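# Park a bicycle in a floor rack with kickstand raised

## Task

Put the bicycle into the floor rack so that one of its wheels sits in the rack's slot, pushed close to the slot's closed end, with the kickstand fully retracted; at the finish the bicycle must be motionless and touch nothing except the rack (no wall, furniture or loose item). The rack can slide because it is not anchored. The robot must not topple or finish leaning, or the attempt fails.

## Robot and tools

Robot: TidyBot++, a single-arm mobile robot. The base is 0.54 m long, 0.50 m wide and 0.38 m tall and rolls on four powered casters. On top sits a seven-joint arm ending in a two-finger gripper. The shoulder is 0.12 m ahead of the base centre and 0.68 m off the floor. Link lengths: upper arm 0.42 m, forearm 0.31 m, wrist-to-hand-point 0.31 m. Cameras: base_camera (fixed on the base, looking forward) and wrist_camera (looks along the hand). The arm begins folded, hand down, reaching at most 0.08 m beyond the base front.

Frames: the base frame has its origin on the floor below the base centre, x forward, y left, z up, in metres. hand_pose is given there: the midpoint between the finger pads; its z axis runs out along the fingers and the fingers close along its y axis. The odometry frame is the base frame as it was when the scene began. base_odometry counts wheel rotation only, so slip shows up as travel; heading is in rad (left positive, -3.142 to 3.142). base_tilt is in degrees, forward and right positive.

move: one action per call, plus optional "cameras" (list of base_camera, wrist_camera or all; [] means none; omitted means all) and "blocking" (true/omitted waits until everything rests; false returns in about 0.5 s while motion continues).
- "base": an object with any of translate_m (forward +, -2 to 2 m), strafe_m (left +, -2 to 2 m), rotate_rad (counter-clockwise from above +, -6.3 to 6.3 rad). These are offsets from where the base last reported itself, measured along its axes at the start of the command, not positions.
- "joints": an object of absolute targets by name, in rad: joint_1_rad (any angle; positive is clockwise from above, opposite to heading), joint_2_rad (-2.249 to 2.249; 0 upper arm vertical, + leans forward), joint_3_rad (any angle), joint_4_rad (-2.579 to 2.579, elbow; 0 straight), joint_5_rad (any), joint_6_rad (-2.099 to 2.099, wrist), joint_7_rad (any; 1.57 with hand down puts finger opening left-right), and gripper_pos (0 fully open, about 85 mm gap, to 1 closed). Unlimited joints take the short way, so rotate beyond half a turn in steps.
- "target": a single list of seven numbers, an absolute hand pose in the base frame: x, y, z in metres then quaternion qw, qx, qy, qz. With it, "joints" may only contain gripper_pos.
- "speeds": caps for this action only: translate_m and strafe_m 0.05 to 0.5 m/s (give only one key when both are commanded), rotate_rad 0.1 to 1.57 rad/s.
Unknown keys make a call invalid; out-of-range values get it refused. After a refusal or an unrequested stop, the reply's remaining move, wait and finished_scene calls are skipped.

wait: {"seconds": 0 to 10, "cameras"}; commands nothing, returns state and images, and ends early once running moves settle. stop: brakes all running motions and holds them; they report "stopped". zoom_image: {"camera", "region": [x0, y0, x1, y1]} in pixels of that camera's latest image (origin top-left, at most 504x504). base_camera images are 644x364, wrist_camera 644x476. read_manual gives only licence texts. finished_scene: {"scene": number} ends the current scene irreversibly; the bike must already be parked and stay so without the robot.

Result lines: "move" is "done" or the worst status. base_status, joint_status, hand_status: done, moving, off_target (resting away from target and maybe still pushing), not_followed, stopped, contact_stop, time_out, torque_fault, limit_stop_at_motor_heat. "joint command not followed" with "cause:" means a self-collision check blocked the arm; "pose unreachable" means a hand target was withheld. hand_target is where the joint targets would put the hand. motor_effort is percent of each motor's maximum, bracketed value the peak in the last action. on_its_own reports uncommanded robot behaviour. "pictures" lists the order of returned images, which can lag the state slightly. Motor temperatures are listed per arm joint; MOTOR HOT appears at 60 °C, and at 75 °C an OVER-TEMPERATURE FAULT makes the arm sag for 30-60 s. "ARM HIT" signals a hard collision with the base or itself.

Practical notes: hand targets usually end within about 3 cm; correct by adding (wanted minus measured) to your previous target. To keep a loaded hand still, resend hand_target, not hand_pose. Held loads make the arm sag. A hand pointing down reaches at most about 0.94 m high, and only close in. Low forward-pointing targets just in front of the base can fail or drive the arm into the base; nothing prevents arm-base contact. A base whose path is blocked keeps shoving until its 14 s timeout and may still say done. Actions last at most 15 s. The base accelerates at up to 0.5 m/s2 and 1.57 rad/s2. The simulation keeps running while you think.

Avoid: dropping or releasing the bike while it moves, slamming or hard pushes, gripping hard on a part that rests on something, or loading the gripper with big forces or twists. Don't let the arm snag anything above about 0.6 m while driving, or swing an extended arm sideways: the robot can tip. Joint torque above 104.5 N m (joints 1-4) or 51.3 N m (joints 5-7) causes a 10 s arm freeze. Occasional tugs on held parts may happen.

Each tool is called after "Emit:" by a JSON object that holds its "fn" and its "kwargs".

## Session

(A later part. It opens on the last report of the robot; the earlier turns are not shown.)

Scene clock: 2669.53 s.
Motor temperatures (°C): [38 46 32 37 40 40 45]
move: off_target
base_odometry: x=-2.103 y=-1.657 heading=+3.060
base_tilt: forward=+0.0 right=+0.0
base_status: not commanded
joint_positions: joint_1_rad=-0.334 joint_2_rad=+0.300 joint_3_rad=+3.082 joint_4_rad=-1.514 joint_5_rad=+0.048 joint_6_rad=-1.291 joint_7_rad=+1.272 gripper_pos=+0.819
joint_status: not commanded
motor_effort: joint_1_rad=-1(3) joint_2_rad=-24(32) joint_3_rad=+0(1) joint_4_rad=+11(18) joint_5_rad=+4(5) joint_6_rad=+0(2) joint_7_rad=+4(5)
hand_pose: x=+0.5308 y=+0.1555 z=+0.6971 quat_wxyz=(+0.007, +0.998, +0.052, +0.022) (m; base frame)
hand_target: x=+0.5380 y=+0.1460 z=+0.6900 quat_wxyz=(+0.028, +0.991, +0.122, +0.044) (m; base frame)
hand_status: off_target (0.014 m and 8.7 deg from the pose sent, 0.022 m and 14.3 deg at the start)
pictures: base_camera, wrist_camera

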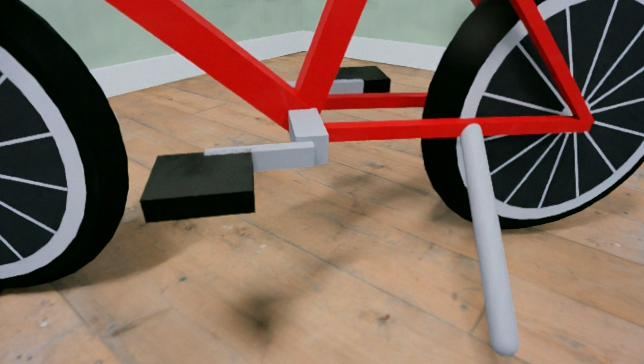

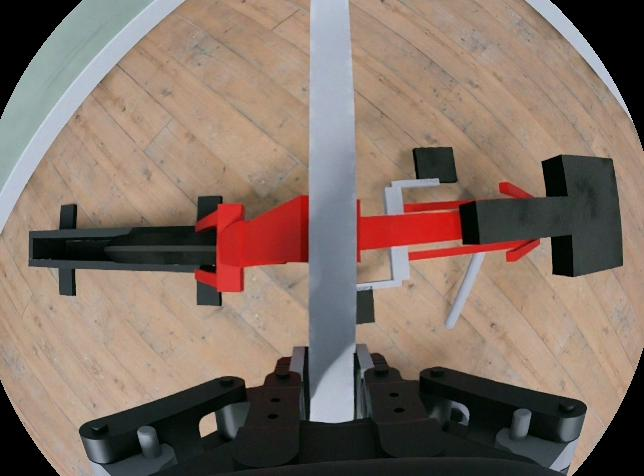

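Emit:
{"fn": "move", "kwargs": {"target": [0.527,0.140,0.69,0.0295,0.98629,0.16505,0.0432], "cameras": []}}

Emit:
{"fn": "move", "kwargs": {"target": [0.519,0.134,0.69,0.0314,0.97815,0.20791,0.0419]}}

Emit:
{"fn": "zoom_image", "kwargs": {"camera": "base_camera", "region": [0, 0, 160, 300]}}

Emit:
{"fn": "zoom_image", "kwargs": {"camera": "base_camera", "region": [480, 20, 644, 180]}}

Scene clock: 2685.53 s.
Motor temperatures (°C): [38 45 32 37 40 40 45]
move: off_target
base_odometry: x=-2.103 y=-1.657 heading=+3.059
base_tilt: forward=-0.1 right=+0.0
base_status: not commanded
joint_positions: joint_1_rad=-0.304 joint_2_rad=+0.278 joint_3_rad=+3.062 joint_4_rad=-1.553 joint_5_rad=+0.052 joint_6_rad=-1.256 joint_7_rad=+1.359 gripper_pos=+0.820
joint_status: not commanded
motor_effort: joint_1_rad=-1(3) joint_2_rad=-25(25) joint_3_rad=+0(2) joint_4_rad=+11(13) joint_5_rad=+2(6) joint_6_rad=-3(4) joint_7_rad=+4(8)
hand_pose: x=+0.5287 y=+0.1483 z=+0.6955 quat_wxyz=(+0.005, +0.995, +0.091, +0.031) (m; base frame)
hand_target: x=+0.5270 y=+0.1400 z=+0.6900 quat_wxyz=(+0.029, +0.985, +0.165, +0.043) (m; base frame)
hand_status: off_target (0.010 m and 9.1 deg from the pose sent, 0.017 m and 13.5 deg at the start)
pictures: none
No camera images: "cameras" was empty.

Scene clock: 2686.53 s.
Motor temperatures (°C): [38 45 32 37 40 40 45]
move: off_target
base_odometry: x=-2.103 y=-1.657 heading=+3.059
base_tilt: forward=-0.1 right=+0.0
base_status: not commanded
joint_positions: joint_1_rad=-0.277 joint_2_rad=+0.262 joint_3_rad=+3.046 joint_4_rad=-1.582 joint_5_rad=+0.059 joint_6_rad=-1.231 joint_7_rad=+1.445 gripper_pos=+0.820
joint_status: not commanded
motor_effort: joint_1_rad=-2(4) joint_2_rad=-25(26) joint_3_rad=-1(3) joint_4_rad=+12(13) joint_5_rad=+2(5) joint_6_rad=-5(6) joint_7_rad=+5(8)
hand_pose: x=+0.5271 y=+0.1406 z=+0.6935 quat_wxyz=(+0.007, +0.991, +0.130, +0.037) (m; base frame)
hand_target: x=+0.5190 y=+0.1340 z=+0.6900 quat_wxyz=(+0.031, +0.977, +0.208, +0.042) (m; base frame)
hand_status: off_target (0.011 m and 9.5 deg from the pose sent, 0.018 m and 13.9 deg at the start)
pictures: base_camera, wrist_camera

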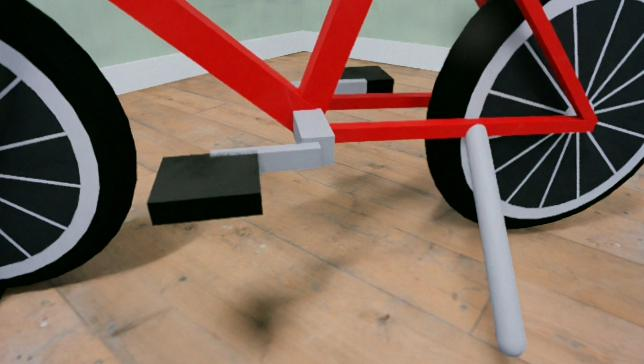

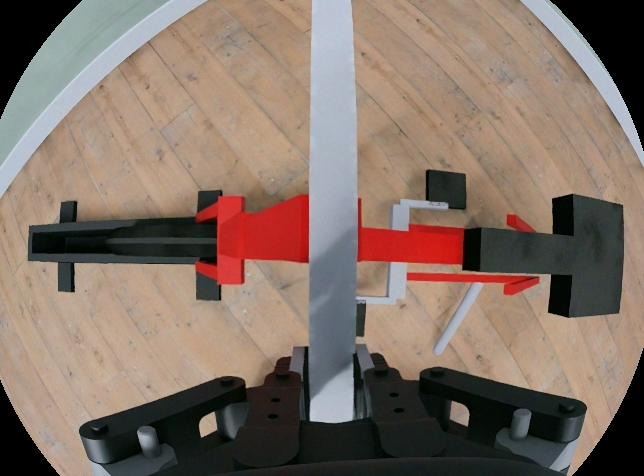

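Scaled by 1.680.

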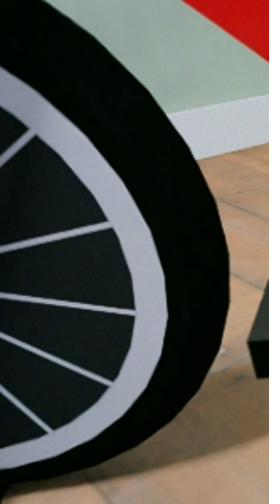

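Scaled by 3.073.

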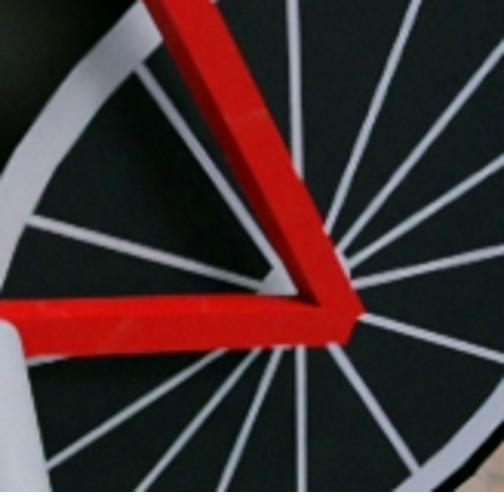

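Emit:
{"fn": "move", "kwargs": {"base": {"translate_m":-0.012,"strafe_m":0.058}, "speeds": {"strafe_m":0.1}}}

Emit:
{"fn": "zoom_image", "kwargs": {"camera": "wrist_camera", "region": [0, 150, 240, 310]}}

Scene clock: 2693.63 s.
Motor temperatures (°C): [38 45 32 37 40 40 45]
move: done
base_odometry: x=-2.096 y=-1.716 heading=+3.059
base_tilt: forward=+0.0 right=+0.0
base_status: done
joint_positions: joint_1_rad=-0.241 joint_2_rad=+0.251 joint_3_rad=+3.062 joint_4_rad=-1.597 joint_5_rad=+0.096 joint_6_rad=-1.231 joint_7_rad=+1.465 gripper_pos=+0.820
joint_status: not commanded
motor_effort: joint_1_rad=-9(13) joint_2_rad=-23(26) joint_3_rad=-6(9) joint_4_rad=+13(15) joint_5_rad=-1(5) joint_6_rad=+0(5) joint_7_rad=+3(5)
hand_pose: x=+0.5319 y=+0.1075 z=+0.6940 quat_wxyz=(+0.028, +0.992, +0.120, +0.039) (m; base frame)
hand_target: x=+0.5190 y=+0.1340 z=+0.6900 quat_wxyz=(+0.031, +0.977, +0.208, +0.042) (m; base frame)
hand_status: not commanded
pictures: base_camera, wrist_camera

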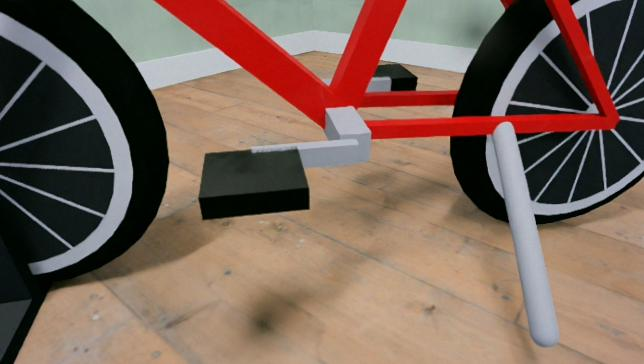

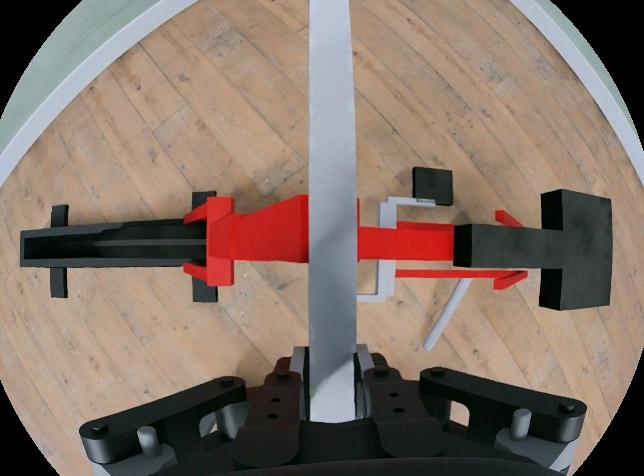

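Scaled by 2.100.

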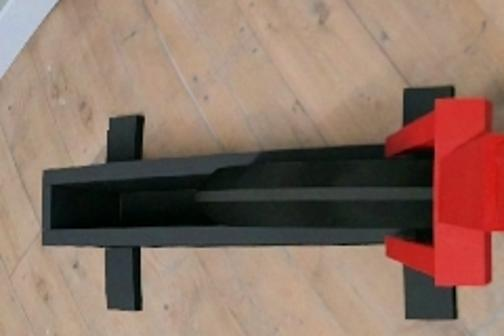

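Emit:
{"fn": "move", "kwargs": {"target": [0.505,0.134,0.79,0.0314,0.97815,0.20791,0.0419], "cameras": []}}

Emit:
{"fn": "move", "kwargs": {"target": [0.495,0.134,0.83,0.0314,0.97815,0.20791,0.0419]}}

Emit:
{"fn": "zoom_image", "kwargs": {"camera": "base_camera", "region": [0, 60, 220, 360]}}

Scene clock: 2699.60 s.
Motor temperatures (°C): [38 45 32 37 40 40 45]
move: off_target
base_odometry: x=-2.096 y=-1.716 heading=+3.059
base_tilt: forward=-0.1 right=+0.0
base_status: not commanded
joint_positions: joint_1_rad=-0.247 joint_2_rad=+0.321 joint_3_rad=+3.052 joint_4_rad=-1.490 joint_5_rad=+0.096 joint_6_rad=-1.371 joint_7_rad=+1.470 gripper_pos=+0.820
joint_status: not commanded
motor_effort: joint_1_rad=-7(9) joint_2_rad=-53(54) joint_3_rad=-5(6) joint_4_rad=+28(29) joint_5_rad=+3(3) joint_6_rad=-10(10) joint_7_rad=+5(5)
hand_pose: x=+0.5299 y=+0.1119 z=+0.6967 quat_wxyz=(+0.036, +0.991, +0.126, -0.012) (m; base frame)
hand_target: x=+0.5050 y=+0.1340 z=+0.7900 quat_wxyz=(+0.031, +0.977, +0.208, +0.042) (m; base frame)
hand_status: off_target (0.099 m and 11.3 deg from the pose sent, 0.103 m and 10.2 deg at the start)
pictures: none
No camera images: "cameras" was empty.

Scene clock: 2700.83 s.
Motor temperatures (°C): [38 45 32 37 40 40 45]
move: off_target
base_odometry: x=-2.096 y=-1.716 heading=+3.059
base_tilt: forward=-0.1 right=-0.1
base_status: not commanded
joint_positions: joint_1_rad=-0.264 joint_2_rad=+0.365 joint_3_rad=+3.037 joint_4_rad=-1.410 joint_5_rad=+0.096 joint_6_rad=-1.504 joint_7_rad=+1.480 gripper_pos=+0.820
joint_status: not commanded
motor_effort: joint_1_rad=-5(6) joint_2_rad=-62(65) joint_3_rad=-3(5) joint_4_rad=+34(35) joint_5_rad=+4(7) joint_6_rad=-9(13) joint_7_rad=+3(6)
hand_pose: x=+0.5172 y=+0.1196 z=+0.7043 quat_wxyz=(+0.043, +0.987, +0.142, -0.059) (m; base frame)
hand_target: x=+0.4950 y=+0.1340 z=+0.8300 quat_wxyz=(+0.031, +0.977, +0.208, +0.042) (m; base frame)
hand_status: off_target (0.128 m and 13.9 deg from the pose sent, 0.140 m and 11.3 deg at the start)
pictures: base_camera, wrist_camera

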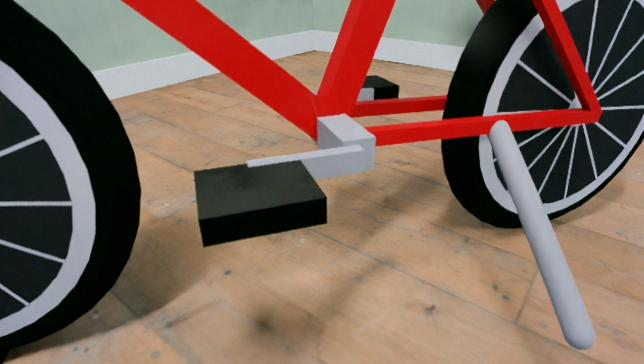

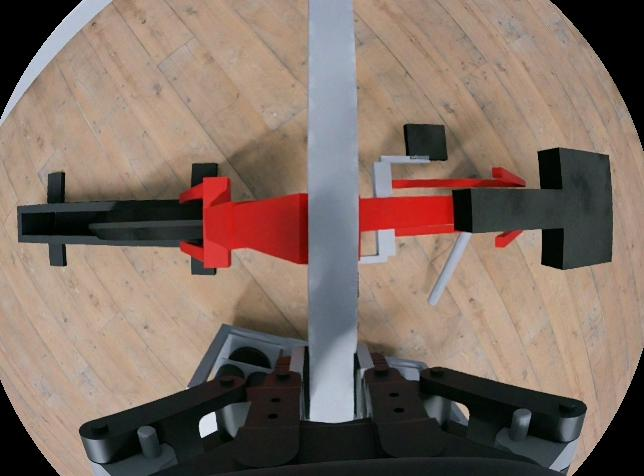

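Scaled by 1.680.

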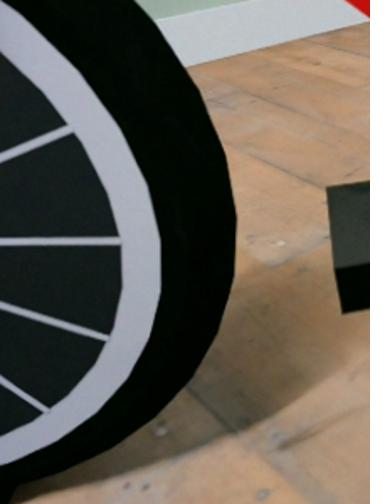

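Emit:
{"fn": "move", "kwargs": {"base": {"translate_m":-0.008,"strafe_m":0.045}, "speeds": {"strafe_m":0.1}}}

Emit:
{"fn": "zoom_image", "kwargs": {"camera": "wrist_camera", "region": [0, 150, 240, 310]}}

Emit:
{"fn": "zoom_image", "kwargs": {"camera": "base_camera", "region": [0, 60, 220, 360]}}

Scene clock: 2706.93 s.
Motor temperatures (°C): [38 45 32 37 40 40 45]
move: done
base_odometry: x=-2.092 y=-1.762 heading=+3.060
base_tilt: forward=+0.0 right=+0.0
base_status: done
joint_positions: joint_1_rad=-0.277 joint_2_rad=+0.367 joint_3_rad=+3.027 joint_4_rad=-1.409 joint_5_rad=+0.092 joint_6_rad=-1.518 joint_7_rad=+1.482 gripper_pos=+0.821
joint_status: not commanded
motor_effort: joint_1_rad=-4(12) joint_2_rad=-64(65) joint_3_rad=-2(9) joint_4_rad=+35(36) joint_5_rad=+5(7) joint_6_rad=-11(13) joint_7_rad=+4(5)
hand_pose: x=+0.5100 y=+0.1278 z=+0.7044 quat_wxyz=(+0.042, +0.985, +0.154, -0.067) (m; base frame)
hand_target: x=+0.4950 y=+0.1340 z=+0.8300 quat_wxyz=(+0.031, +0.977, +0.208, +0.042) (m; base frame)
hand_status: not commanded
pictures: base_camera, wrist_camera

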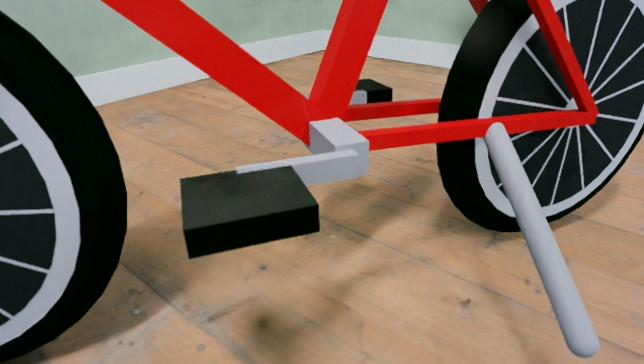

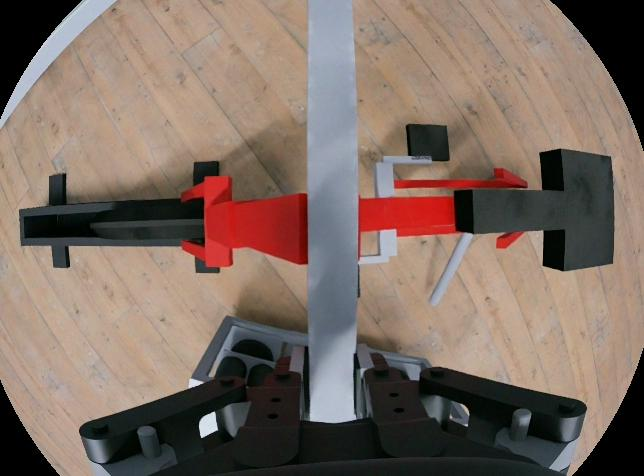

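Scaled by 2.100.

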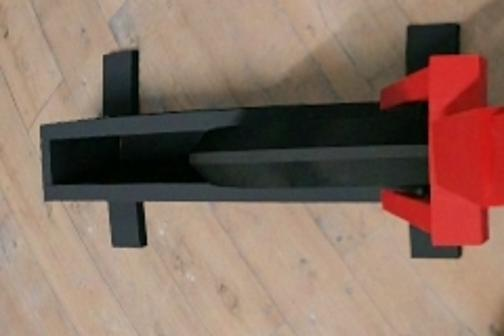

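Scaled by 1.680.

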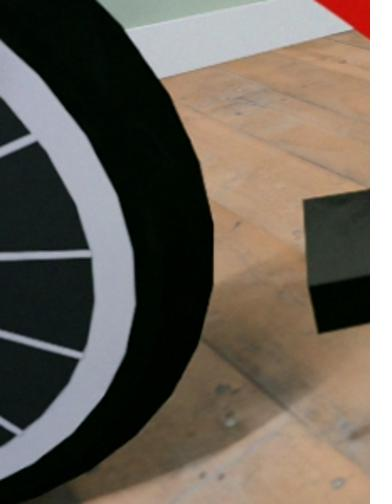

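Emit:
{"fn": "move", "kwargs": {"target": [0.500,0.134,0.865,0.0314,0.97815,0.20791,0.0419]}}

Emit:
{"fn": "zoom_image", "kwargs": {"camera": "wrist_camera", "region": [0, 150, 240, 310]}}

Scene clock: 2716.20 s.
Motor temperatures (°C): [38 45 32 37 40 40 45]
move: off_target
base_odometry: x=-2.092 y=-1.762 heading=+3.060
base_tilt: forward=+0.1 right=+0.0
base_status: not commanded
joint_positions: joint_1_rad=-0.277 joint_2_rad=+0.438 joint_3_rad=+3.032 joint_4_rad=-1.291 joint_5_rad=+0.092 joint_6_rad=-1.594 joint_7_rad=+1.490 gripper_pos=+0.821
joint_status: not commanded
motor_effort: joint_1_rad=-5(6) joint_2_rad=-75(75) joint_3_rad=-3(5) joint_4_rad=+40(40) joint_5_rad=+3(5) joint_6_rad=-14(14) joint_7_rad=+3(4)
hand_pose: x=+0.5309 y=+0.1323 z=+0.7086 quat_wxyz=(+0.043, +0.984, +0.152, -0.082) (m; base frame)
hand_target: x=+0.5000 y=+0.1340 z=+0.8650 quat_wxyz=(+0.031, +0.977, +0.208, +0.042) (m; base frame)
hand_status: off_target (0.159 m and 15.6 deg from the pose sent, 0.161 m and 14.0 deg at the start)
pictures: base_camera, wrist_camera

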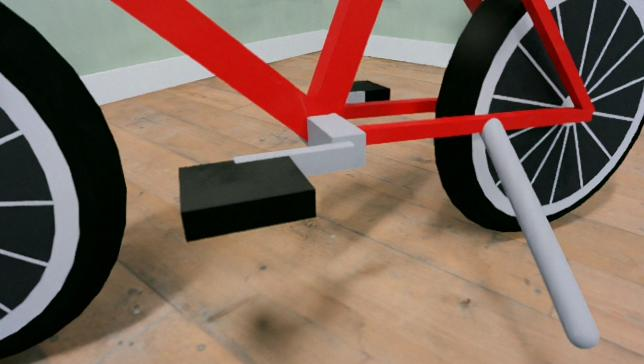

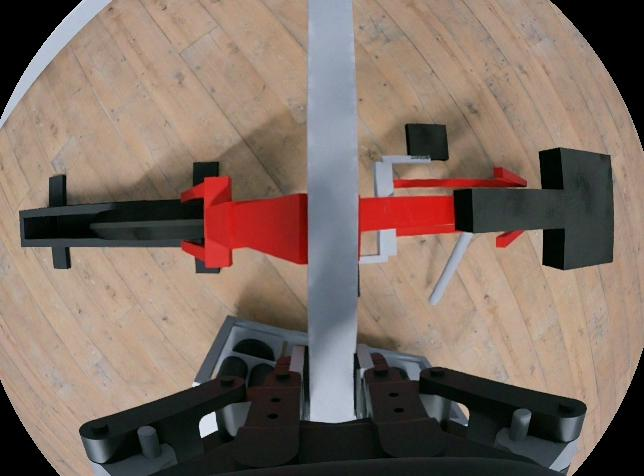

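Scaled by 2.100.

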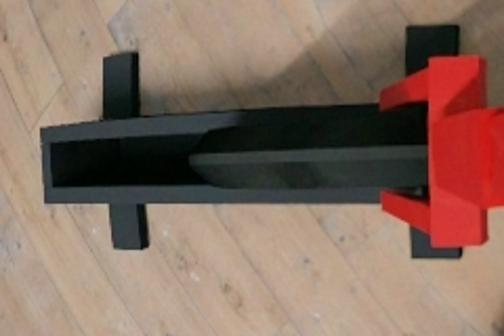

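Emit:
{"fn": "move", "kwargs": {"target": [0.485,0.134,0.89,0.0314,0.97815,0.20791,0.0419]}}

Emit:
{"fn": "zoom_image", "kwargs": {"camera": "base_camera", "region": [0, 60, 220, 360]}}

Scene clock: 2721.20 s.
Motor temperatures (°C): [38 45 32 37 40 40 45]
move: off_target
base_odometry: x=-2.092 y=-1.762 heading=+3.060
base_tilt: forward=+0.0 right=+0.0
base_status: not commanded
joint_positions: joint_1_rad=-0.288 joint_2_rad=+0.461 joint_3_rad=+3.032 joint_4_rad=-1.239 joint_5_rad=+0.092 joint_6_rad=-1.666 joint_7_rad=+1.491 gripper_pos=+0.821
joint_status: not commanded
motor_effort: joint_1_rad=-4(5) joint_2_rad=-80(82) joint_3_rad=-3(4) joint_4_rad=+40(42) joint_5_rad=+5(6) joint_6_rad=-16(17) joint_7_rad=+3(5)
hand_pose: x=+0.5269 y=+0.1348 z=+0.7164 quat_wxyz=(+0.047, +0.981, +0.155, -0.102) (m; base frame)
hand_target: x=+0.4850 y=+0.1340 z=+0.8900 quat_wxyz=(+0.031, +0.977, +0.208, +0.042) (m; base frame)
hand_status: off_target (0.179 m and 17.7 deg from the pose sent, 0.187 m and 15.6 deg at the start)
pictures: base_camera, wrist_camera

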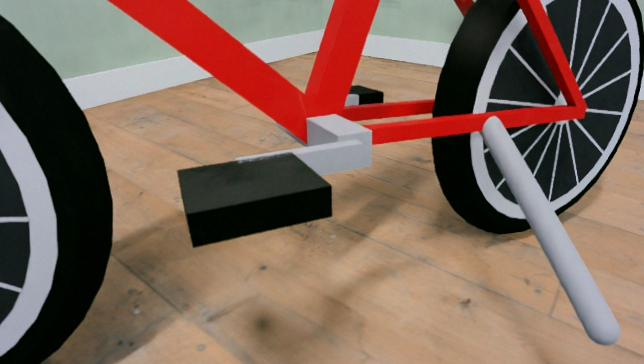

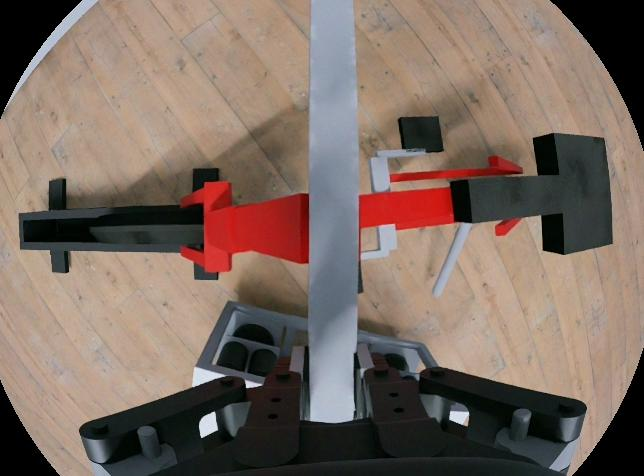

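Scaled by 1.680.

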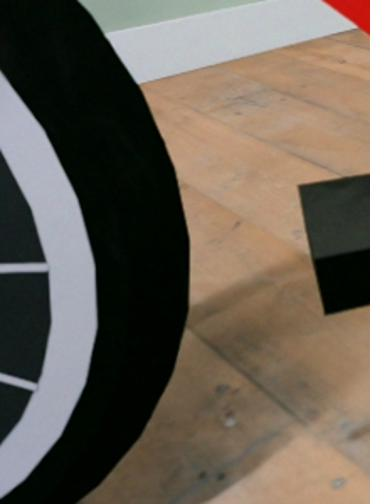

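Emit:
{"fn": "move", "kwargs": {"target": [0.515,0.134,0.76,0.0314,0.97815,0.20791,0.0419], "cameras": []}}

Emit:
{"fn": "move", "kwargs": {"target": [0.530,0.134,0.70,0.0314,0.97815,0.20791,0.0419]}}

Emit:
{"fn": "zoom_image", "kwargs": {"camera": "base_camera", "region": [0, 60, 220, 360]}}

Scene clock: 2754.27 s.
Motor temperatures (°C): [38 47 32 38 40 40 45]
move: off_target
base_odometry: x=-2.092 y=-1.762 heading=+3.060
base_tilt: forward=-0.1 right=+0.0
base_status: not commanded
joint_positions: joint_1_rad=-0.284 joint_2_rad=+0.312 joint_3_rad=+3.032 joint_4_rad=-1.493 joint_5_rad=+0.092 joint_6_rad=-1.495 joint_7_rad=+1.500 gripper_pos=+0.821
joint_status: not commanded
motor_effort: joint_1_rad=-2(4) joint_2_rad=-41(80) joint_3_rad=+0(3) joint_4_rad=+26(41) joint_5_rad=+3(7) joint_6_rad=-2(17) joint_7_rad=+0(4)
hand_pose: x=+0.4858 y=+0.1201 z=+0.7033 quat_wxyz=(+0.046, +0.983, +0.166, -0.069) (m; base frame)
hand_target: x=+0.5150 y=+0.1340 z=+0.7600 quat_wxyz=(+0.031, +0.977, +0.208, +0.042) (m; base frame)
hand_status: off_target (0.065 m and 13.7 deg from the pose sent, 0.045 m and 17.7 deg at the start)
pictures: none
No camera images: "cameras" was empty.

Scene clock: 2755.37 s.
Motor temperatures (°C): [38 47 32 38 40 40 45]
move: off_target
base_odometry: x=-2.092 y=-1.762 heading=+3.060
base_tilt: forward=+0.0 right=+0.0
base_status: not commanded
joint_positions: joint_1_rad=-0.279 joint_2_rad=+0.260 joint_3_rad=+3.032 joint_4_rad=-1.558 joint_5_rad=+0.092 joint_6_rad=-1.391 joint_7_rad=+1.506 gripper_pos=+0.821
joint_status: not commanded
motor_effort: joint_1_rad=-3(4) joint_2_rad=-21(41) joint_3_rad=+0(1) joint_4_rad=+17(27) joint_5_rad=+0(4) joint_6_rad=+8(10) joint_7_rad=-2(2)
hand_pose: x=+0.4917 y=+0.1213 z=+0.7022 quat_wxyz=(+0.038, +0.985, +0.169, -0.025) (m; base frame)
hand_target: x=+0.5300 y=+0.1340 z=+0.7000 quat_wxyz=(+0.031, +0.977, +0.208, +0.042) (m; base frame)
hand_status: off_target (0.040 m and 8.9 deg from the pose sent, 0.046 m and 13.7 deg at the start)
pictures: base_camera, wrist_camera

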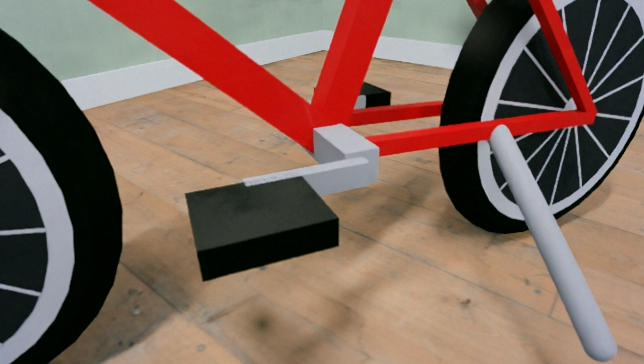

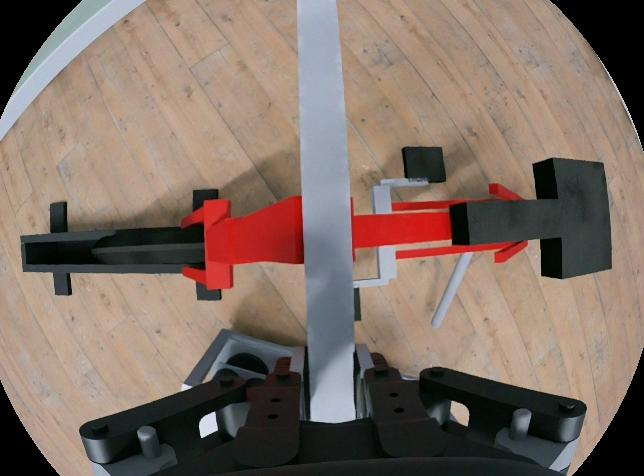

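Scaled by 1.680.

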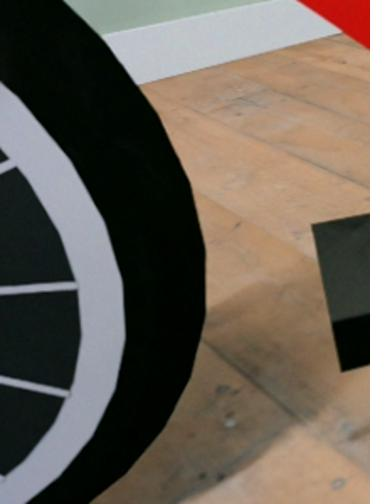

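Emit:
{"fn": "move", "kwargs": {"base": {"translate_m":-0.016,"strafe_m":0.058}, "speeds": {"strafe_m":0.1}}}

Emit:
{"fn": "zoom_image", "kwargs": {"camera": "wrist_camera", "region": [0, 150, 240, 310]}}

Scene clock: 2764.80 s.
Motor temperatures (°C): [38 47 32 38 40 40 45]
move: done
base_odometry: x=-2.081 y=-1.821 heading=+3.060
base_tilt: forward=+0.0 right=+0.1
base_status: done
joint_positions: joint_1_rad=-0.254 joint_2_rad=+0.257 joint_3_rad=+3.054 joint_4_rad=-1.563 joint_5_rad=+0.134 joint_6_rad=-1.351 joint_7_rad=+1.527 gripper_pos=+0.821
joint_status: not commanded
motor_effort: joint_1_rad=-6(12) joint_2_rad=-22(22) joint_3_rad=-3(8) joint_4_rad=+16(18) joint_5_rad=-2(10) joint_6_rad=+7(12) joint_7_rad=-3(5)
hand_pose: x=+0.5112 y=+0.0961 z=+0.7023 quat_wxyz=(+0.056, +0.985, +0.162, -0.004) (m; base frame)
hand_target: x=+0.5300 y=+0.1340 z=+0.7000 quat_wxyz=(+0.031, +0.977, +0.208, +0.042) (m; base frame)
hand_status: not commanded
pictures: base_camera, wrist_camera

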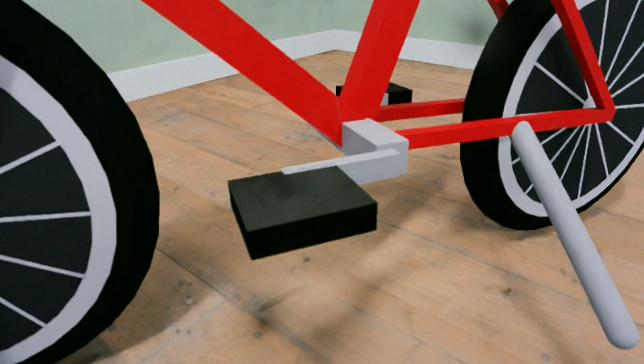

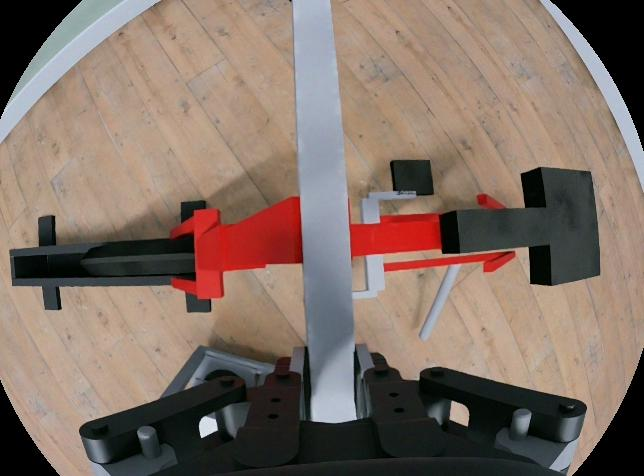

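Scaled by 2.100.

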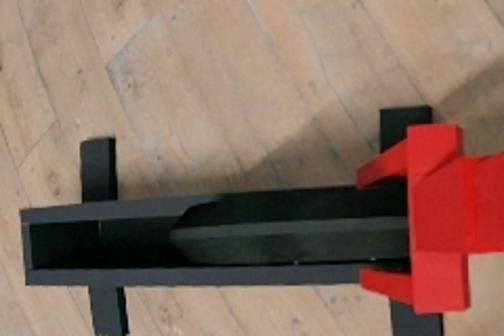

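Emit:
{"fn": "move", "kwargs": {}}

Scene clock: 2792.47 s.
Motor temperatures (°C): [38 45 32 38 40 40 45]
base_odometry: x=-2.081 y=-1.821 heading=+3.060
base_tilt: forward=-0.1 right=+0.0
base_status: done
joint_positions: joint_1_rad=-0.254 joint_2_rad=+0.257 joint_3_rad=+3.054 joint_4_rad=-1.563 joint_5_rad=+0.134 joint_6_rad=-1.351 joint_7_rad=+1.527 gripper_pos=+0.821
joint_status: not commanded
motor_effort: joint_1_rad=-6(12) joint_2_rad=-21(22) joint_3_rad=-3(8) joint_4_rad=+16(18) joint_5_rad=-1(10) joint_6_rad=+7(12) joint_7_rad=-3(5)
hand_pose: x=+0.5112 y=+0.0961 z=+0.7023 quat_wxyz=(+0.056, +0.985, +0.162, -0.004) (m; base frame)
hand_target: x=+0.5300 y=+0.1340 z=+0.7000 quat_wxyz=(+0.031, +0.977, +0.208, +0.042) (m; base frame)
hand_status: not commanded
pictures: base_camera, wrist_camera

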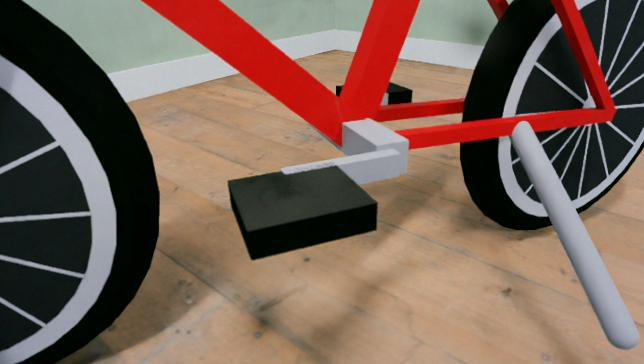

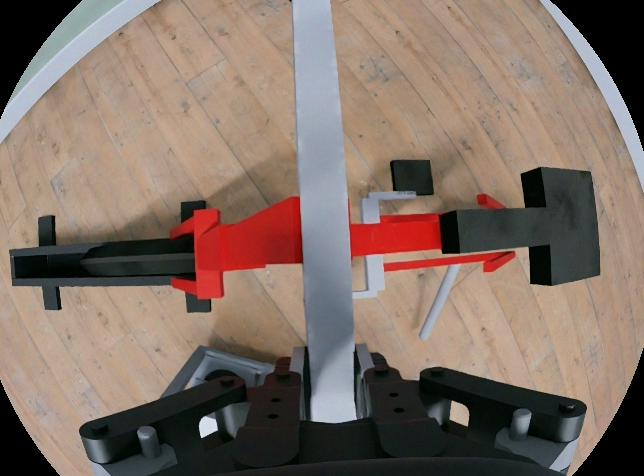

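Emit:
{"fn": "move", "kwargs": {"target": [0.53, 0.134, 0.725, 0.0314, 0.97815, 0.20791, 0.0419], "cameras": ["wrist_camera"]}}

Emit:
{"fn": "move", "kwargs": {"base": {"translate_m": -0.013, "strafe_m": 0.048}, "speeds": {"strafe_m": 0.1}, "cameras": ["wrist_camera"]}}

Scene clock: 2797.50 s.
Motor temperatures (°C): [38 45 32 38 40 40 45]
move: off_target
base_odometry: x=-2.081 y=-1.821 heading=+3.060
base_tilt: forward=-0.1 right=+0.0
base_status: not commanded
joint_positions: joint_1_rad=-0.254 joint_2_rad=+0.259 joint_3_rad=+3.054 joint_4_rad=-1.559 joint_5_rad=+0.134 joint_6_rad=-1.352 joint_7_rad=+1.527 gripper_pos=+0.821
joint_status: not commanded
motor_effort: joint_1_rad=-6(7) joint_2_rad=-27(28) joint_3_rad=-3(4) joint_4_rad=+21(22) joint_5_rad=-1(2) joint_6_rad=+7(9) joint_7_rad=-2(3)
hand_pose: x=+0.5126 y=+0.0966 z=+0.7027 quat_wxyz=(+0.056, +0.985, +0.162, -0.003) (m; base frame)
hand_target: x=+0.5300 y=+0.1340 z=+0.7250 quat_wxyz=(+0.031, +0.977, +0.208, +0.042) (m; base frame)
hand_status: off_target (0.047 m and 7.9 deg from the pose sent, 0.048 m and 8.0 deg at the start)
pictures: wrist_camera

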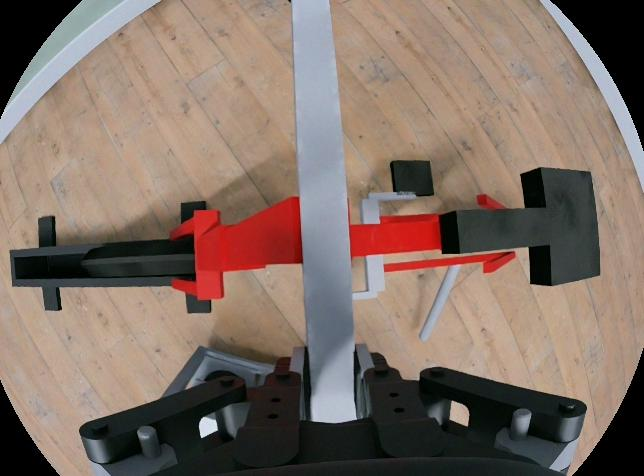

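Scene clock: 2798.73 s.
Motor temperatures (°C): [38 45 32 38 40 40 45]
move: done
base_odometry: x=-2.072 y=-1.870 heading=+3.060
base_tilt: forward=-0.1 right=+0.0
base_status: done
joint_positions: joint_1_rad=-0.254 joint_2_rad=+0.262 joint_3_rad=+3.052 joint_4_rad=-1.554 joint_5_rad=+0.129 joint_6_rad=-1.352 joint_7_rad=+1.534 gripper_pos=+0.821
joint_status: not commanded
motor_effort: joint_1_rad=-6(12) joint_2_rad=-30(30) joint_3_rad=-2(8) joint_4_rad=+18(22) joint_5_rad=+2(8) joint_6_rad=+1(10) joint_7_rad=+1(5)
hand_pose: x=+0.5135 y=+0.0992 z=+0.7028 quat_wxyz=(+0.053, +0.985, +0.166, -0.003) (m; base frame)
hand_target: x=+0.5300 y=+0.1340 z=+0.7250 quat_wxyz=(+0.031, +0.977, +0.208, +0.042) (m; base frame)
hand_status: not commanded
pictures: wrist_camera

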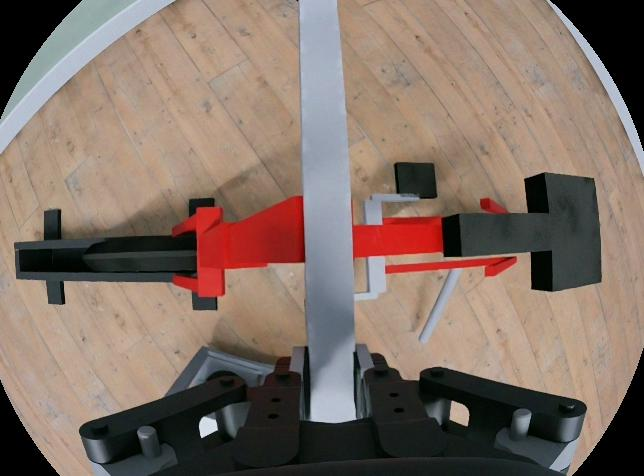

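Emit:
{"fn": "zoom_image", "kwargs": {"camera": "wrist_camera", "region": [0, 180, 320, 340]}}

Emit:
{"fn": "zoom_image", "kwargs": {"camera": "wrist_camera", "region": [0, 200, 240, 320]}}

Scaled by 1.575.

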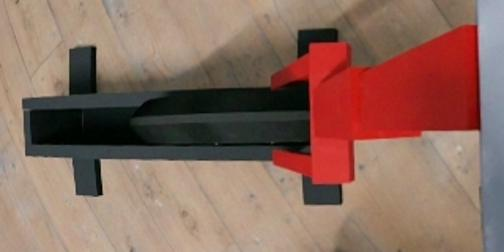

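Scaled by 2.100.

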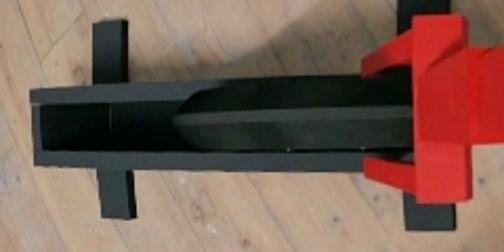

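Emit:
{"fn": "move", "kwargs": {"target": [0.48, 0.125, 0.715, 0.0314, 0.97815, 0.20791, 0.0419], "cameras": ["wrist_camera"]}}

Emit:
{"fn": "zoom_image", "kwargs": {"camera": "wrist_camera", "region": [0, 200, 240, 320]}}

Scene clock: 2821.17 s.
Motor temperatures (°C): [38 44 32 37 40 40 45]
move: off_target
base_odometry: x=-2.072 y=-1.870 heading=+3.060
base_tilt: forward=+0.0 right=+0.0
base_status: not commanded
joint_positions: joint_1_rad=-0.247 joint_2_rad=+0.183 joint_3_rad=+3.029 joint_4_rad=-1.662 joint_5_rad=+0.126 joint_6_rad=-1.304 joint_7_rad=+1.534 gripper_pos=+0.821
joint_status: not commanded
motor_effort: joint_1_rad=-5(6) joint_2_rad=-26(30) joint_3_rad=-2(4) joint_4_rad=+15(19) joint_5_rad=+5(6) joint_6_rad=-3(4) joint_7_rad=+5(6)
hand_pose: x=+0.4842 y=+0.0976 z=+0.7013 quat_wxyz=(+0.050, +0.983, +0.176, +0.007) (m; base frame)
hand_target: x=+0.4800 y=+0.1250 z=+0.7150 quat_wxyz=(+0.031, +0.977, +0.208, +0.042) (m; base frame)
hand_status: off_target (0.031 m and 5.8 deg from the pose sent, 0.044 m and 7.5 deg at the start)
pictures: wrist_camera

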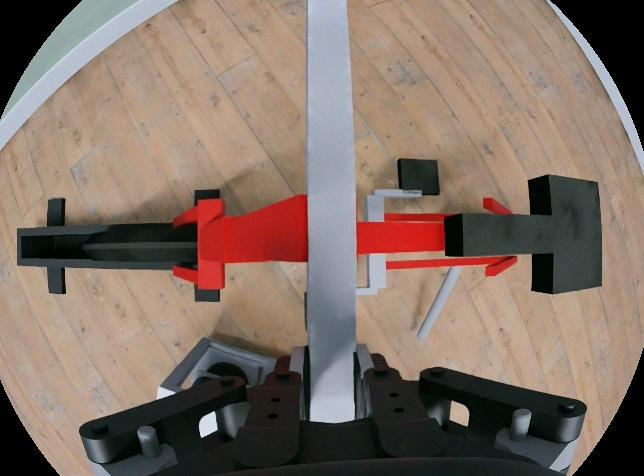

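Scaled by 2.100.

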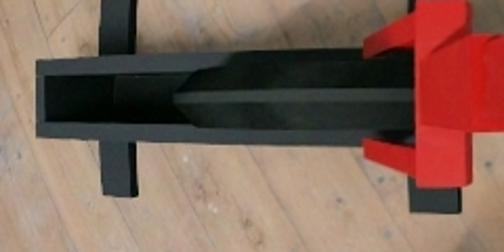

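Emit:
{"fn": "move", "kwargs": {"base": {"translate_m": -0.013, "strafe_m": 0.048}, "speeds": {"strafe_m": 0.1}, "cameras": ["wrist_camera"]}}

Emit:
{"fn": "zoom_image", "kwargs": {"camera": "wrist_camera", "region": [0, 200, 240, 320]}}

Scene clock: 2826.37 s.
Motor temperatures (°C): [38 44 32 37 40 40 45]
move: done
base_odometry: x=-2.063 y=-1.919 heading=+3.060
base_tilt: forward=+0.0 right=+0.0
base_status: done
joint_positions: joint_1_rad=-0.241 joint_2_rad=+0.181 joint_3_rad=+3.015 joint_4_rad=-1.663 joint_5_rad=+0.114 joint_6_rad=-1.301 joint_7_rad=+1.534 gripper_pos=+0.821
joint_status: not commanded
motor_effort: joint_1_rad=-4(9) joint_2_rad=-27(28) joint_3_rad=-3(7) joint_4_rad=+16(18) joint_5_rad=+6(7) joint_6_rad=-3(4) joint_7_rad=+6(6)
hand_pose: x=+0.4823 y=+0.1039 z=+0.7013 quat_wxyz=(+0.043, +0.983, +0.179, +0.008) (m; base frame)
hand_target: x=+0.4800 y=+0.1250 z=+0.7150 quat_wxyz=(+0.031, +0.977, +0.208, +0.042) (m; base frame)
hand_status: not commanded
pictures: wrist_camera

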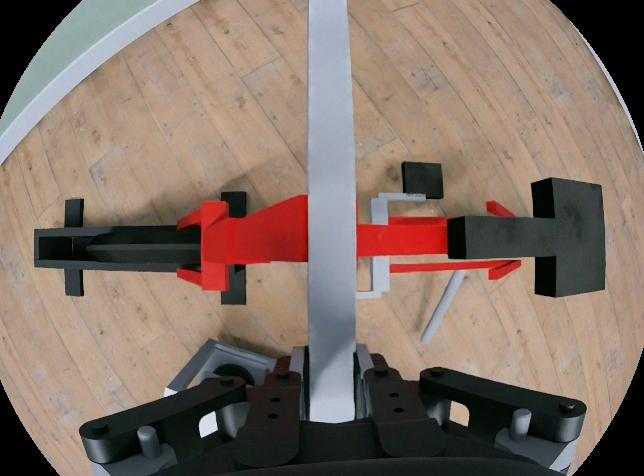

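Scaled by 2.100.

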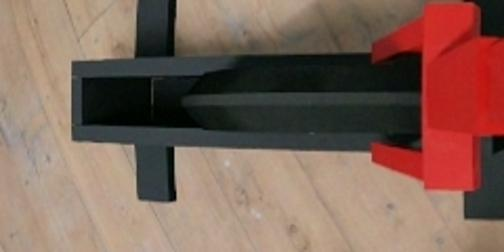

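Emit:
{"fn": "move", "kwargs": {"base": {"translate_m": -0.013, "strafe_m": 0.048}, "speeds": {"strafe_m": 0.1}, "cameras": ["wrist_camera"]}}

Emit:
{"fn": "zoom_image", "kwargs": {"camera": "wrist_camera", "region": [0, 200, 240, 320]}}

Scene clock: 2830.80 s.
Motor temperatures (°C): [38 44 32 37 40 40 45]
move: done
base_odometry: x=-2.054 y=-1.968 heading=+3.060
base_tilt: forward=-0.1 right=+0.0
base_status: done
joint_positions: joint_1_rad=-0.243 joint_2_rad=+0.180 joint_3_rad=+3.012 joint_4_rad=-1.664 joint_5_rad=+0.108 joint_6_rad=-1.300 joint_7_rad=+1.534 gripper_pos=+0.821
joint_status: not commanded
motor_effort: joint_1_rad=-4(10) joint_2_rad=-27(28) joint_3_rad=-2(7) joint_4_rad=+16(17) joint_5_rad=+5(6) joint_6_rad=-3(4) joint_7_rad=+5(6)
hand_pose: x=+0.4812 y=+0.1066 z=+0.7014 quat_wxyz=(+0.040, +0.983, +0.180, +0.008) (m; base frame)
hand_target: x=+0.4800 y=+0.1250 z=+0.7150 quat_wxyz=(+0.031, +0.977, +0.208, +0.042) (m; base frame)
hand_status: not commanded
pictures: wrist_camera

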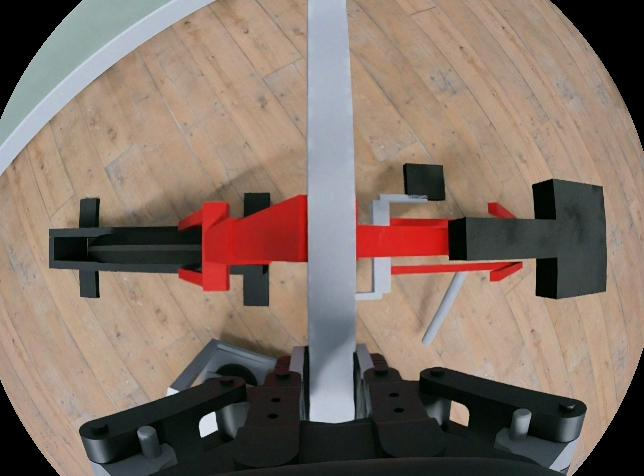

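Scaled by 2.100.

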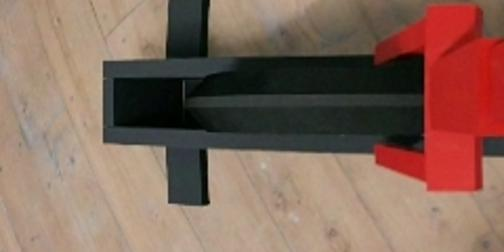

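Emit:
{"fn": "move", "kwargs": {"base": {"translate_m": -0.013, "strafe_m": 0.048}, "speeds": {"strafe_m": 0.1}, "cameras": ["wrist_camera"]}}

Emit:
{"fn": "zoom_image", "kwargs": {"camera": "wrist_camera", "region": [0, 200, 240, 320]}}

Scene clock: 2834.87 s.
Motor temperatures (°C): [38 44 32 37 40 40 45]
move: done
base_odometry: x=-2.045 y=-2.017 heading=+3.060
base_tilt: forward=-0.1 right=+0.0
base_status: done
joint_positions: joint_1_rad=-0.244 joint_2_rad=+0.179 joint_3_rad=+3.011 joint_4_rad=-1.666 joint_5_rad=+0.106 joint_6_rad=-1.299 joint_7_rad=+1.534 gripper_pos=+0.821
joint_status: not commanded
motor_effort: joint_1_rad=-4(9) joint_2_rad=-26(28) joint_3_rad=-2(6) joint_4_rad=+16(18) joint_5_rad=+5(7) joint_6_rad=-3(4) joint_7_rad=+6(6)
hand_pose: x=+0.4802 y=+0.1082 z=+0.7014 quat_wxyz=(+0.039, +0.983, +0.181, +0.008) (m; base frame)
hand_target: x=+0.4800 y=+0.1250 z=+0.7150 quat_wxyz=(+0.031, +0.977, +0.208, +0.042) (m; base frame)
hand_status: not commanded
pictures: wrist_camera

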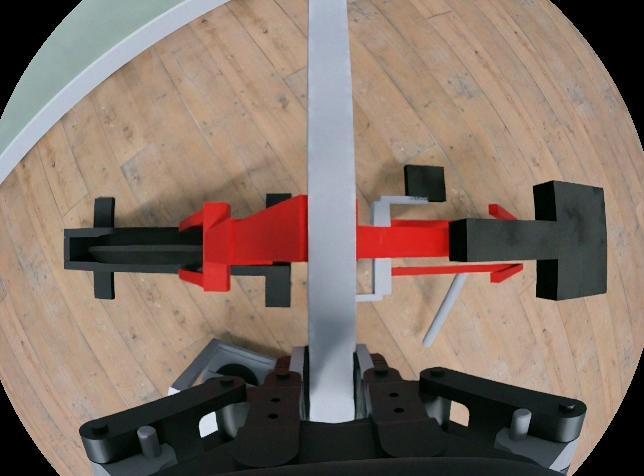

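Scaled by 2.100.

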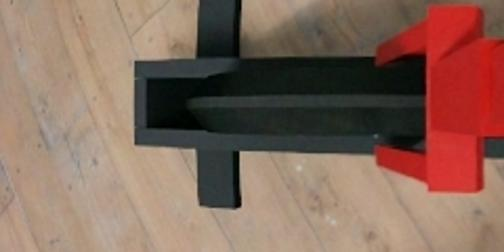

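Emit:
{"fn": "move", "kwargs": {"base": {"translate_m": -0.013, "strafe_m": 0.048}, "speeds": {"strafe_m": 0.1}, "cameras": ["wrist_camera"]}}

Emit:
{"fn": "zoom_image", "kwargs": {"camera": "wrist_camera", "region": [0, 200, 240, 320]}}

Scene clock: 2840.13 s.
Motor temperatures (°C): [38 44 32 37 40 40 45]
move: done
base_odometry: x=-2.036 y=-2.066 heading=+3.060
base_tilt: forward=-0.1 right=+0.0
base_status: done
joint_positions: joint_1_rad=-0.243 joint_2_rad=+0.177 joint_3_rad=+3.011 joint_4_rad=-1.667 joint_5_rad=+0.106 joint_6_rad=-1.299 joint_7_rad=+1.534 gripper_pos=+0.821
joint_status: not commanded
motor_effort: joint_1_rad=-4(9) joint_2_rad=-27(27) joint_3_rad=-2(6) joint_4_rad=+16(18) joint_5_rad=+5(7) joint_6_rad=-3(3) joint_7_rad=+5(6)
hand_pose: x=+0.4799 y=+0.1077 z=+0.7017 quat_wxyz=(+0.039, +0.983, +0.181, +0.008) (m; base frame)
hand_target: x=+0.4800 y=+0.1250 z=+0.7150 quat_wxyz=(+0.031, +0.977, +0.208, +0.042) (m; base frame)
hand_status: not commanded
pictures: wrist_camera

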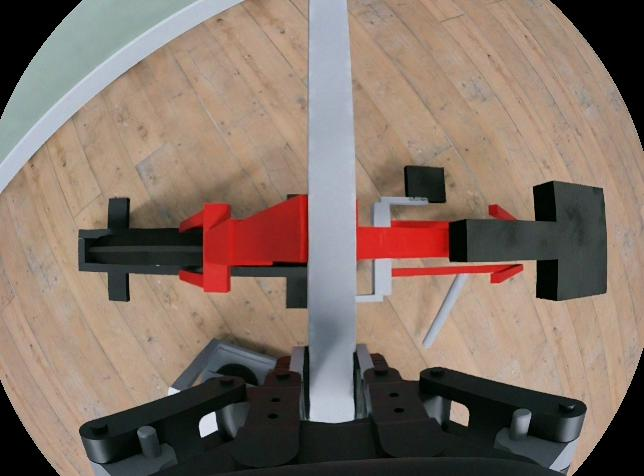

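Scaled by 2.100.

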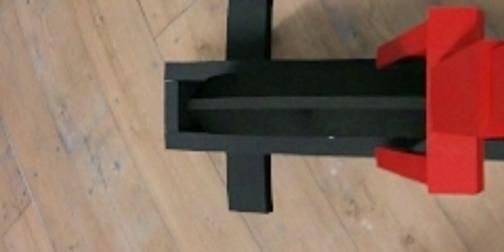

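Emit:
{"fn": "move", "kwargs": {"base": {"translate_m": -0.013, "strafe_m": 0.048}, "speeds": {"strafe_m": 0.1}, "cameras": ["wrist_camera"]}}

Emit:
{"fn": "zoom_image", "kwargs": {"camera": "wrist_camera", "region": [0, 200, 240, 320]}}

Scene clock: 2846.17 s.
Motor temperatures (°C): [38 44 32 37 40 40 45]
move: done
base_odometry: x=-2.027 y=-2.115 heading=+3.060
base_tilt: forward=-0.1 right=+0.0
base_status: done
joint_positions: joint_1_rad=-0.244 joint_2_rad=+0.176 joint_3_rad=+3.010 joint_4_rad=-1.668 joint_5_rad=+0.105 joint_6_rad=-1.299 joint_7_rad=+1.534 gripper_pos=+0.821
joint_status: not commanded
motor_effort: joint_1_rad=-5(10) joint_2_rad=-26(27) joint_3_rad=-3(7) joint_4_rad=+15(18) joint_5_rad=+4(6) joint_6_rad=-3(4) joint_7_rad=+5(5)
hand_pose: x=+0.4791 y=+0.1082 z=+0.7016 quat_wxyz=(+0.038, +0.983, +0.181, +0.008) (m; base frame)
hand_target: x=+0.4800 y=+0.1250 z=+0.7150 quat_wxyz=(+0.031, +0.977, +0.208, +0.042) (m; base frame)
hand_status: not commanded
pictures: wrist_camera

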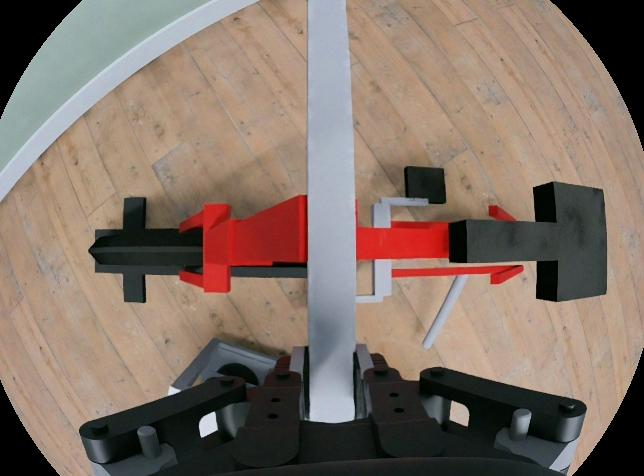

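Scaled by 2.100.

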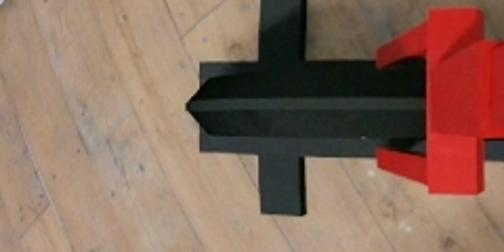

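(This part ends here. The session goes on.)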